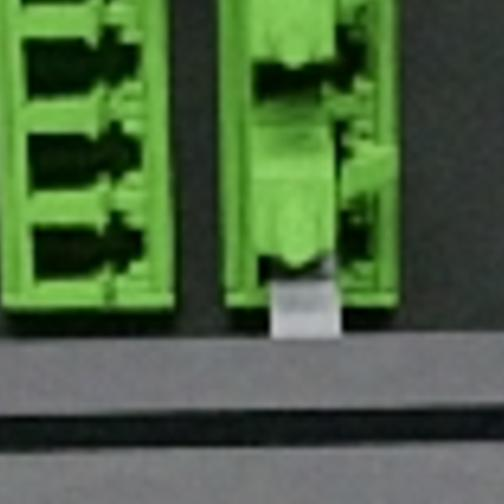

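>>> move(target={"side":"right","x":0.246,"y":-0.0831,"z":0.9268,"quat_wxyz":[0.5148,-0.4939,-0.4896,0.5017]}, cameras=["right_wrist_camera"])

>>> zoom_image(camera="right_wrist_camera", region=[290, 55, 320, 85])

>>> move(target={"side":"right","x":0.2540,"y":-0.0832,"z":0.9268,"quat_wxyz":[0.5148,-0.4939,-0.4896,0.5017]}, cameras=["right_wrist_camera"])

>>> zoom_image(camera="right_wrist_camera", region=[290, 55, 320, 85])

Scene clock: 256.47 s.
Joint torques (N m): left_arm=[-7.77 6.94 6.12 -6.8 -0.56 1.85 -0.21] | right_arm=[-13.43 3.01 -0.67 -9.79 1.28 1.58 -0.11]
External joint torques (N m): left_arm=[-0.42 -0.2 0.96 -0.31 0.14 0.31 -0.23] | right_arm=[-2.85 -0.42 0.66 -1.43 0.28 0.63 -0.1]
Wrist force (N): left_arm=[1.7 -6.3 -3.0] | right_arm=[-4.9 10.0 -7.1]
Wrist torque (N m): left_arm=[0.27 -0.02 0.05] | right_arm=[-0.76 -0.91 -0.04]
Wrist force, peak (N): left_arm=[1.6 -6.4 -3.1] | right_arm=[-7.2 7.8 33.4]
move: done
base_odometry: x=+0.185 y=-0.287 heading=+0.030
lidar_m: 1.18 0.93 1.72 2.26 2.37 3.31 4.66 3.30 2.44 2.37 1.67 0.97
base_status: not commanded
joint_positions: torso_squat_rad=+0.350 torso_shift_rad=+0.000 torso_pitch_rad=+0.000 torso_yaw_rad=+0.000 left_shoulder_pitch_rad=+0.073 left_shoulder_roll_rad=+0.630 left_shoulder_yaw_rad=-0.659 left_elbow_rad=-1.387 left_forearm_roll_rad=-1.843 left_wrist_pitch_rad=+0.702 left_hand_roll_rad=+0.965 left_gripper_m=+0.017 right_shoulder_pitch_rad=-0.155 right_shoulder_roll_rad=-0.067 right_shoulder_yaw_rad=+0.687 right_elbow_rad=-1.118 right_forearm_roll_rad=+1.795 right_wrist_pitch_rad=+0.755 right_hand_roll_rad=-0.541 right_gripper_m=+0.047 head_pan_rad=+0.000 head_tilt_rad=+0.650
joint_status: all done
wheel_motors_off: 0
motor_effort: left_wheel=+11(17) right_wheel=-6(7)
chest: x=-0.2279 y=+0.0007 z=+1.2475 quat_wxyz=(+1.000, +0.000, +0.000, +0.000) (m; base frame)
left_hand: x=+0.1926 y=+0.3006 z=+0.9196 quat_wxyz=(+0.516, +0.493, -0.489, -0.502) (m; base frame)
right_hand: x=+0.2465 y=-0.0832 z=+0.9260 quat_wxyz=(+0.515, -0.494, -0.489, +0.501) (m; base frame)
right_hand_status: reached (checked arc, planned for 0.2 s): 1 mm and 0.1 deg off.
pictures: right_wrist_camera

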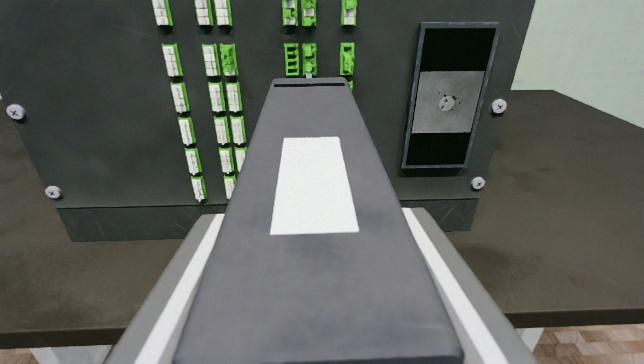

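Scaled by 16.800 from the camera's 644x364 image, which has a finer 1265x715 frame.

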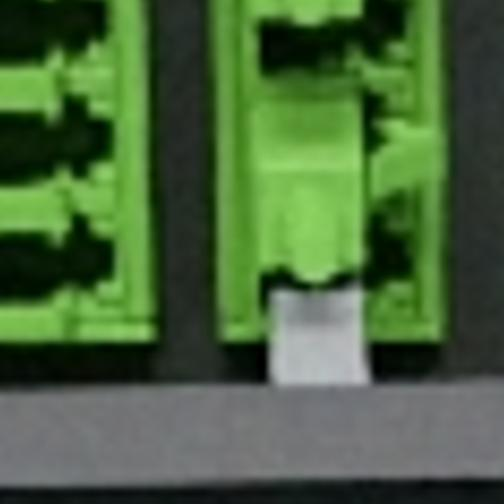

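Scene clock: 257.00 s.
Joint torques (N m): left_arm=[-8.13 7.05 6.2 -6.62 -0.64 1.82 -0.25] | right_arm=[-14.12 3.53 -2.35 -9.58 1.34 1.74 -0.34]
External joint torques (N m): left_arm=[-0.78 -0.09 1.04 -0.14 0.06 0.28 -0.27] | right_arm=[-3.14 0.2 -0.96 -1.25 0.35 0.78 -0.33]
Wrist force (N): left_arm=[1.5 -5.5 -2.5] | right_arm=[-5.1 10.2 -7.1]
Wrist torque (N m): left_arm=[0.15 -0.07 0.04] | right_arm=[-0.78 -0.93 -0.04]
Wrist force, peak (N): left_arm=[1.6 -6.4 -2.8] | right_arm=[-4.1 11.7 -6.3]
move: done
base_odometry: x=+0.185 y=-0.287 heading=+0.030
lidar_m: 1.18 0.93 1.71 2.26 2.37 3.31 4.66 3.29 2.45 2.37 1.67 0.99
base_status: not commanded
joint_positions: torso_squat_rad=+0.350 torso_shift_rad=+0.000 torso_pitch_rad=+0.000 torso_yaw_rad=+0.000 left_shoulder_pitch_rad=+0.073 left_shoulder_roll_rad=+0.630 left_shoulder_yaw_rad=-0.659 left_elbow_rad=-1.387 left_forearm_roll_rad=-1.843 left_wrist_pitch_rad=+0.702 left_hand_roll_rad=+0.965 left_gripper_m=+0.017 right_shoulder_pitch_rad=-0.179 right_shoulder_roll_rad=-0.063 right_shoulder_yaw_rad=+0.680 right_elbow_rad=-1.092 right_forearm_roll_rad=+1.791 right_wrist_pitch_rad=+0.749 right_hand_roll_rad=-0.549 right_gripper_m=+0.047 head_pan_rad=+0.000 head_tilt_rad=+0.650
joint_status: all done
wheel_motors_off: 0
motor_effort: left_wheel=+10(11) right_wheel=-7(7)
chest: x=-0.2279 y=+0.0007 z=+1.2475 quat_wxyz=(+1.000, +0.000, +0.000, +0.000) (m; base frame)
left_hand: x=+0.1926 y=+0.3006 z=+0.9196 quat_wxyz=(+0.516, +0.493, -0.489, -0.502) (m; base frame)
right_hand: x=+0.2535 y=-0.0833 z=+0.9265 quat_wxyz=(+0.515, -0.494, -0.489, +0.502) (m; base frame)
right_hand_status: reached (checked arc, planned for 0.2 s): 1 mm and 0.1 deg off.
pictures: right_wrist_camera

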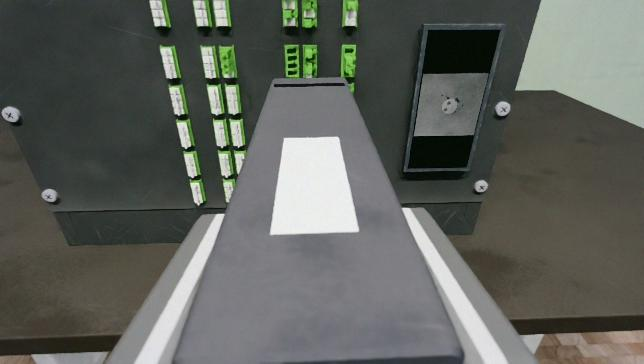

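Scaled by 16.800 from the camera's 644x364 image, which has a finer 1265x715 frame.

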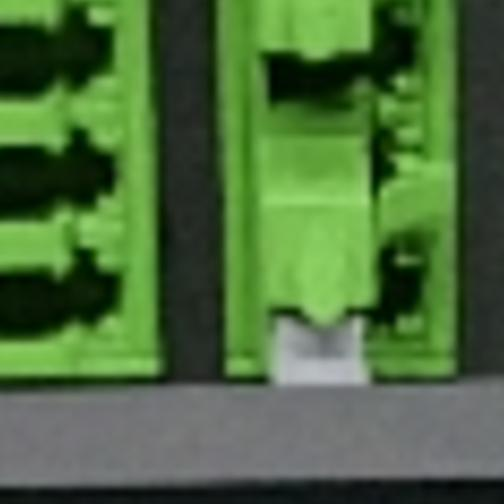

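>>> move(target={"side":"right","x":0.2552,"y":-0.0831,"z":0.9271,"quat_wxyz":[0.5148,-0.4939,-0.4896,0.5017]}, cameras=["right_wrist_camera"])

>>> zoom_image(camera="right_wrist_camera", region=[290, 55, 320, 85])

Scene clock: 257.73 s.
Joint torques (N m): left_arm=[-8.04 6.8 6.16 -6.51 -0.67 1.85 -0.21] | right_arm=[-14.69 3.77 -2.67 -9.81 1.35 1.87 -0.37]
External joint torques (N m): left_arm=[-0.69 -0.34 1 -0.02 0.02 0.31 -0.22] | right_arm=[-3.63 0.46 -1.27 -1.5 0.36 0.91 -0.37]
Wrist force (N): left_arm=[1.3 -6.7 -2.8] | right_arm=[-4.7 11.0 -6.4]
Wrist torque (N m): left_arm=[0.28 -0.11 0.06] | right_arm=[-0.51 -0.98 -0.04]
Wrist force, peak (N): left_arm=[1.6 -6.6 -3.0] | right_arm=[-4.6 11.7 -7.8]
move: done
base_odometry: x=+0.185 y=-0.287 heading=+0.030
lidar_m: 1.17 0.92 1.71 2.27 2.37 3.31 4.67 3.30 2.44 2.38 1.67 0.97
base_status: not commanded
joint_positions: torso_squat_rad=+0.350 torso_shift_rad=+0.000 torso_pitch_rad=+0.000 torso_yaw_rad=+0.000 left_shoulder_pitch_rad=+0.073 left_shoulder_roll_rad=+0.630 left_shoulder_yaw_rad=-0.659 left_elbow_rad=-1.387 left_forearm_roll_rad=-1.843 left_wrist_pitch_rad=+0.702 left_hand_roll_rad=+0.965 left_gripper_m=+0.017 right_shoulder_pitch_rad=-0.185 right_shoulder_roll_rad=-0.062 right_shoulder_yaw_rad=+0.679 right_elbow_rad=-1.085 right_forearm_roll_rad=+1.791 right_wrist_pitch_rad=+0.749 right_hand_roll_rad=-0.552 right_gripper_m=+0.047 head_pan_rad=+0.000 head_tilt_rad=+0.650
joint_status: all done
wheel_motors_off: 0
motor_effort: left_wheel=+10(11) right_wheel=-7(7)
chest: x=-0.2279 y=+0.0007 z=+1.2475 quat_wxyz=(+1.000, +0.000, +0.000, +0.000) (m; base frame)
left_hand: x=+0.1926 y=+0.3006 z=+0.9196 quat_wxyz=(+0.516, +0.493, -0.489, -0.502) (m; base frame)
right_hand: x=+0.2549 y=-0.0832 z=+0.9265 quat_wxyz=(+0.515, -0.494, -0.489, +0.502) (m; base frame)
right_hand_status: reached (checked arc, planned for 0.1 s): 1 mm and 0.1 deg off.
pictures: right_wrist_camera

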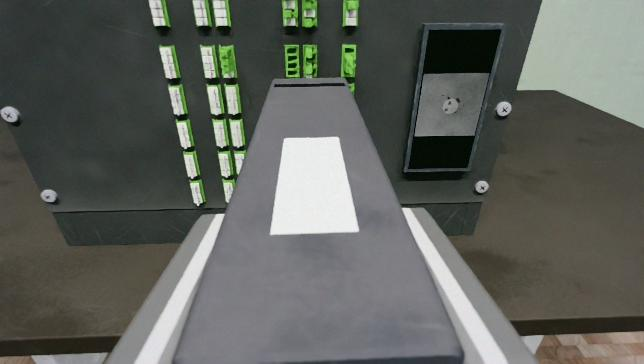

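Scaled by 16.800 from the camera's 644x364 image, which has a finer 1265x715 frame.

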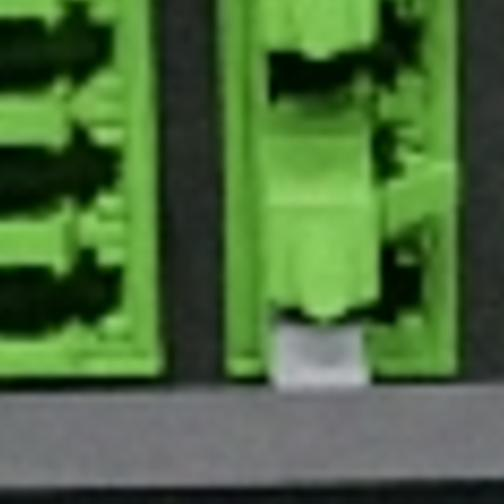

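>>> move(target={"side":"right","x":0.2575,"y":-0.0832,"z":0.9268,"quat_wxyz":[0.5148,-0.4939,-0.4896,0.5017]}, cameras=[])

>>> move(target={"side":"right","x":0.260,"y":-0.0832,"z":0.9267,"quat_wxyz":[0.5148,-0.4939,-0.4896,0.5017]}, cameras=["right_wrist_camera"])

>>> zoom_image(camera="right_wrist_camera", region=[290, 55, 320, 85])

Scene clock: 258.57 s.
Joint torques (N m): left_arm=[-7.97 6.92 5.93 -6.74 -0.57 1.89 -0.15] | right_arm=[-14.46 3.99 -2.7 -9.78 1.41 1.87 -0.38]
External joint torques (N m): left_arm=[-0.62 -0.22 0.77 -0.26 0.13 0.35 -0.16] | right_arm=[-3.26 0.71 -1.28 -1.49 0.43 0.9 -0.37]
Wrist force (N): left_arm=[1.1 -5.8 -2.9] | right_arm=[-5.0 10.5 -6.7]
Wrist torque (N m): left_arm=[0.20 -0.10 0.05] | right_arm=[-0.58 -0.93 -0.05]
Wrist force, peak (N): left_arm=[1.7 -6.3 -2.7] | right_arm=[-4.9 11.3 -7.9]
move: done
base_odometry: x=+0.185 y=-0.287 heading=+0.030
lidar_m: 1.17 0.93 1.73 2.27 2.38 3.31 4.65 3.29 2.45 2.36 1.67 0.98
base_status: not commanded
joint_positions: torso_squat_rad=+0.350 torso_shift_rad=+0.000 torso_pitch_rad=+0.000 torso_yaw_rad=+0.000 left_shoulder_pitch_rad=+0.073 left_shoulder_roll_rad=+0.630 left_shoulder_yaw_rad=-0.659 left_elbow_rad=-1.387 left_forearm_roll_rad=-1.843 left_wrist_pitch_rad=+0.702 left_hand_roll_rad=+0.965 left_gripper_m=+0.017 right_shoulder_pitch_rad=-0.194 right_shoulder_roll_rad=-0.060 right_shoulder_yaw_rad=+0.677 right_elbow_rad=-1.073 right_forearm_roll_rad=+1.791 right_wrist_pitch_rad=+0.749 right_hand_roll_rad=-0.558 right_gripper_m=+0.047 head_pan_rad=+0.000 head_tilt_rad=+0.650
joint_status: all done
wheel_motors_off: 0
motor_effort: left_wheel=+10(11) right_wheel=-7(7)
chest: x=-0.2279 y=+0.0007 z=+1.2475 quat_wxyz=(+1.000, +0.000, +0.000, +0.000) (m; base frame)
left_hand: x=+0.1926 y=+0.3006 z=+0.9196 quat_wxyz=(+0.516, +0.493, -0.489, -0.502) (m; base frame)
right_hand: x=+0.2572 y=-0.0833 z=+0.9263 quat_wxyz=(+0.515, -0.494, -0.489, +0.502) (m; base frame)
right_hand_status: reached (checked arc, planned for 0.1 s): 1 mm and 0.1 deg off.
pictures: none
No camera images: "cameras" was empty.

Scene clock: 259.10 s.
Joint torques (N m): left_arm=[-7.73 7.09 6.35 -6.46 -0.74 1.81 -0.16] | right_arm=[-14.27 3.7 -2.61 -9.49 1.23 1.69 -0.4]
External joint torques (N m): left_arm=[-0.38 -0.06 1.19 0.02 -0.05 0.26 -0.17] | right_arm=[-2.92 0.46 -1.17 -1.23 0.25 0.71 -0.39]
Wrist force (N): left_arm=[1.1 -6.0 -3.2] | right_arm=[-4.8 10.6 -6.8]
Wrist torque (N m): left_arm=[0.21 -0.08 0.07] | right_arm=[-0.65 -0.91 -0.04]
Wrist force, peak (N): left_arm=[1.1 -6.7 -3.0] | right_arm=[-5.1 10.6 -7.3]
move: done
base_odometry: x=+0.185 y=-0.287 heading=+0.030
lidar_m: 1.17 0.92 1.72 2.27 2.38 3.31 4.66 3.29 2.44 2.36 1.67 0.97
base_status: not commanded
joint_positions: torso_squat_rad=+0.350 torso_shift_rad=+0.000 torso_pitch_rad=+0.000 torso_yaw_rad=+0.000 left_shoulder_pitch_rad=+0.073 left_shoulder_roll_rad=+0.630 left_shoulder_yaw_rad=-0.659 left_elbow_rad=-1.387 left_forearm_roll_rad=-1.843 left_wrist_pitch_rad=+0.702 left_hand_roll_rad=+0.965 left_gripper_m=+0.017 right_shoulder_pitch_rad=-0.204 right_shoulder_roll_rad=-0.058 right_shoulder_yaw_rad=+0.676 right_elbow_rad=-1.060 right_forearm_roll_rad=+1.791 right_wrist_pitch_rad=+0.748 right_hand_roll_rad=-0.564 right_gripper_m=+0.047 head_pan_rad=+0.000 head_tilt_rad=+0.650
joint_status: all done
wheel_motors_off: 0
motor_effort: left_wheel=+10(11) right_wheel=-7(7)
chest: x=-0.2279 y=+0.0007 z=+1.2475 quat_wxyz=(+1.000, +0.000, +0.000, +0.000) (m; base frame)
left_hand: x=+0.1926 y=+0.3006 z=+0.9196 quat_wxyz=(+0.516, +0.493, -0.489, -0.502) (m; base frame)
right_hand: x=+0.2597 y=-0.0833 z=+0.9263 quat_wxyz=(+0.515, -0.494, -0.489, +0.502) (m; base frame)
right_hand_status: reached (checked arc, planned for 0.1 s): 1 mm and 0.1 deg off.
pictures: right_wrist_camera

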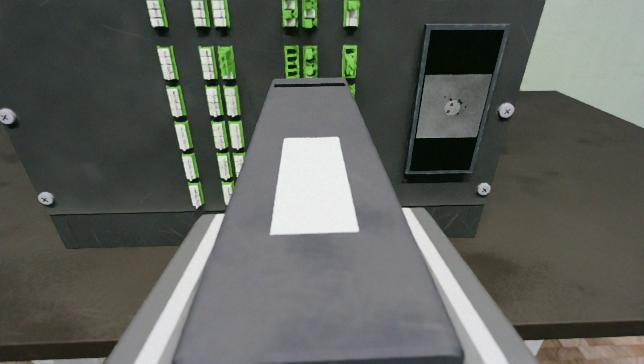

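Scaled by 16.800 from the camera's 644x364 image, which has a finer 1265x715 frame.

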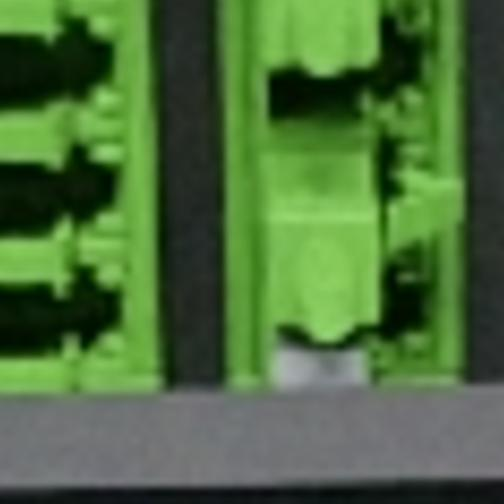

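>>> move(target={"side":"right","x":0.2625,"y":-0.0833,"z":0.9265,"quat_wxyz":[0.5148,-0.4939,-0.4896,0.5017]}, min_time_s=1, cameras=[])

>>> move(target={"side":"right","x":0.265,"y":-0.0834,"z":0.9264,"quat_wxyz":[0.5148,-0.4939,-0.4896,0.5017]}, min_time_s=1, cameras=["right_wrist_camera"])

Scene clock: 261.77 s.
Joint torques (N m): left_arm=[-8.04 7.07 5.97 -6.7 -0.73 1.77 -0.05] | right_arm=[-15.13 4.8 -3.03 -8.89 1.37 1.68 -0.53]
External joint torques (N m): left_arm=[-0.69 -0.08 0.8 -0.22 -0.03 0.23 -0.06] | right_arm=[-3.63 1.6 -1.57 -0.65 0.4 0.69 -0.52]
Wrist force (N): left_arm=[1.6 -6.2 -2.4] | right_arm=[-5.0 10.0 -7.0]
Wrist torque (N m): left_arm=[0.27 -0.03 0.07] | right_arm=[-0.82 -0.90 -0.04]
Wrist force, peak (N): left_arm=[1.6 -7.0 -2.9] | right_arm=[-5.1 10.9 -6.9]
move: done
base_odometry: x=+0.185 y=-0.287 heading=+0.030
lidar_m: 1.18 0.93 1.73 2.26 2.38 3.31 4.66 3.28 2.44 2.37 1.66 0.99
base_status: not commanded
joint_positions: torso_squat_rad=+0.350 torso_shift_rad=+0.000 torso_pitch_rad=+0.000 torso_yaw_rad=+0.000 left_shoulder_pitch_rad=+0.073 left_shoulder_roll_rad=+0.630 left_shoulder_yaw_rad=-0.659 left_elbow_rad=-1.387 left_forearm_roll_rad=-1.843 left_wrist_pitch_rad=+0.702 left_hand_roll_rad=+0.965 left_gripper_m=+0.017 right_shoulder_pitch_rad=-0.214 right_shoulder_roll_rad=-0.057 right_shoulder_yaw_rad=+0.674 right_elbow_rad=-1.047 right_forearm_roll_rad=+1.791 right_wrist_pitch_rad=+0.748 right_hand_roll_rad=-0.571 right_gripper_m=+0.047 head_pan_rad=+0.000 head_tilt_rad=+0.650
joint_status: all done
wheel_motors_off: 0
motor_effort: left_wheel=+10(11) right_wheel=-7(8)
chest: x=-0.2279 y=+0.0007 z=+1.2475 quat_wxyz=(+1.000, +0.000, +0.000, +0.000) (m; base frame)
left_hand: x=+0.1926 y=+0.3006 z=+0.9196 quat_wxyz=(+0.516, +0.493, -0.489, -0.502) (m; base frame)
right_hand: x=+0.2621 y=-0.0835 z=+0.9260 quat_wxyz=(+0.515, -0.494, -0.489, +0.502) (m; base frame)
right_hand_status: reached (checked arc, planned for 1.0 s): 1 mm and 0.1 deg off.
pictures: none
No camera images: "cameras" was empty.

Scene clock: 263.10 s.
Joint torques (N m): left_arm=[-7.89 7.07 6.19 -6.76 -0.57 1.89 -0.23] | right_arm=[-15.41 4.82 -3.38 -8.78 1.21 1.42 -0.59]
External joint torques (N m): left_arm=[-0.55 -0.08 1.02 -0.28 0.13 0.35 -0.24] | right_arm=[-3.75 1.67 -1.89 -0.58 0.25 0.41 -0.58]
Wrist force (N): left_arm=[1.3 -5.3 -1.9] | right_arm=[-5.0 9.9 -6.9]
Wrist torque (N m): left_arm=[0.16 -0.06 0.03] | right_arm=[-0.87 -0.91 -0.03]
Wrist force, peak (N): left_arm=[1.4 -6.7 -2.5] | right_arm=[-5.0 10.5 -6.7]
move: done
base_odometry: x=+0.185 y=-0.287 heading=+0.030
lidar_m: 1.18 0.92 1.72 2.26 2.37 3.30 4.66 3.30 2.45 2.37 1.68 0.98
base_status: not commanded
joint_positions: torso_squat_rad=+0.350 torso_shift_rad=+0.000 torso_pitch_rad=+0.000 torso_yaw_rad=+0.000 left_shoulder_pitch_rad=+0.073 left_shoulder_roll_rad=+0.630 left_shoulder_yaw_rad=-0.659 left_elbow_rad=-1.387 left_forearm_roll_rad=-1.843 left_wrist_pitch_rad=+0.702 left_hand_roll_rad=+0.965 left_gripper_m=+0.017 right_shoulder_pitch_rad=-0.224 right_shoulder_roll_rad=-0.055 right_shoulder_yaw_rad=+0.673 right_elbow_rad=-1.034 right_forearm_roll_rad=+1.791 right_wrist_pitch_rad=+0.748 right_hand_roll_rad=-0.578 right_gripper_m=+0.047 head_pan_rad=+0.000 head_tilt_rad=+0.650
joint_status: all done
wheel_motors_off: 0
motor_effort: left_wheel=+10(11) right_wheel=-7(7)
chest: x=-0.2279 y=+0.0007 z=+1.2475 quat_wxyz=(+1.000, +0.000, +0.000, +0.000) (m; base frame)
left_hand: x=+0.1926 y=+0.3006 z=+0.9196 quat_wxyz=(+0.516, +0.493, -0.489, -0.502) (m; base frame)
right_hand: x=+0.2646 y=-0.0836 z=+0.9259 quat_wxyz=(+0.515, -0.494, -0.489, +0.502) (m; base frame)
right_hand_status: reached (checked arc, planned for 1.0 s): 1 mm and 0.1 deg off.
pictures: right_wrist_camera

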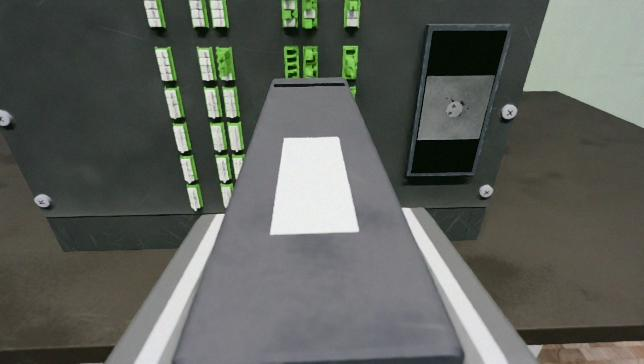

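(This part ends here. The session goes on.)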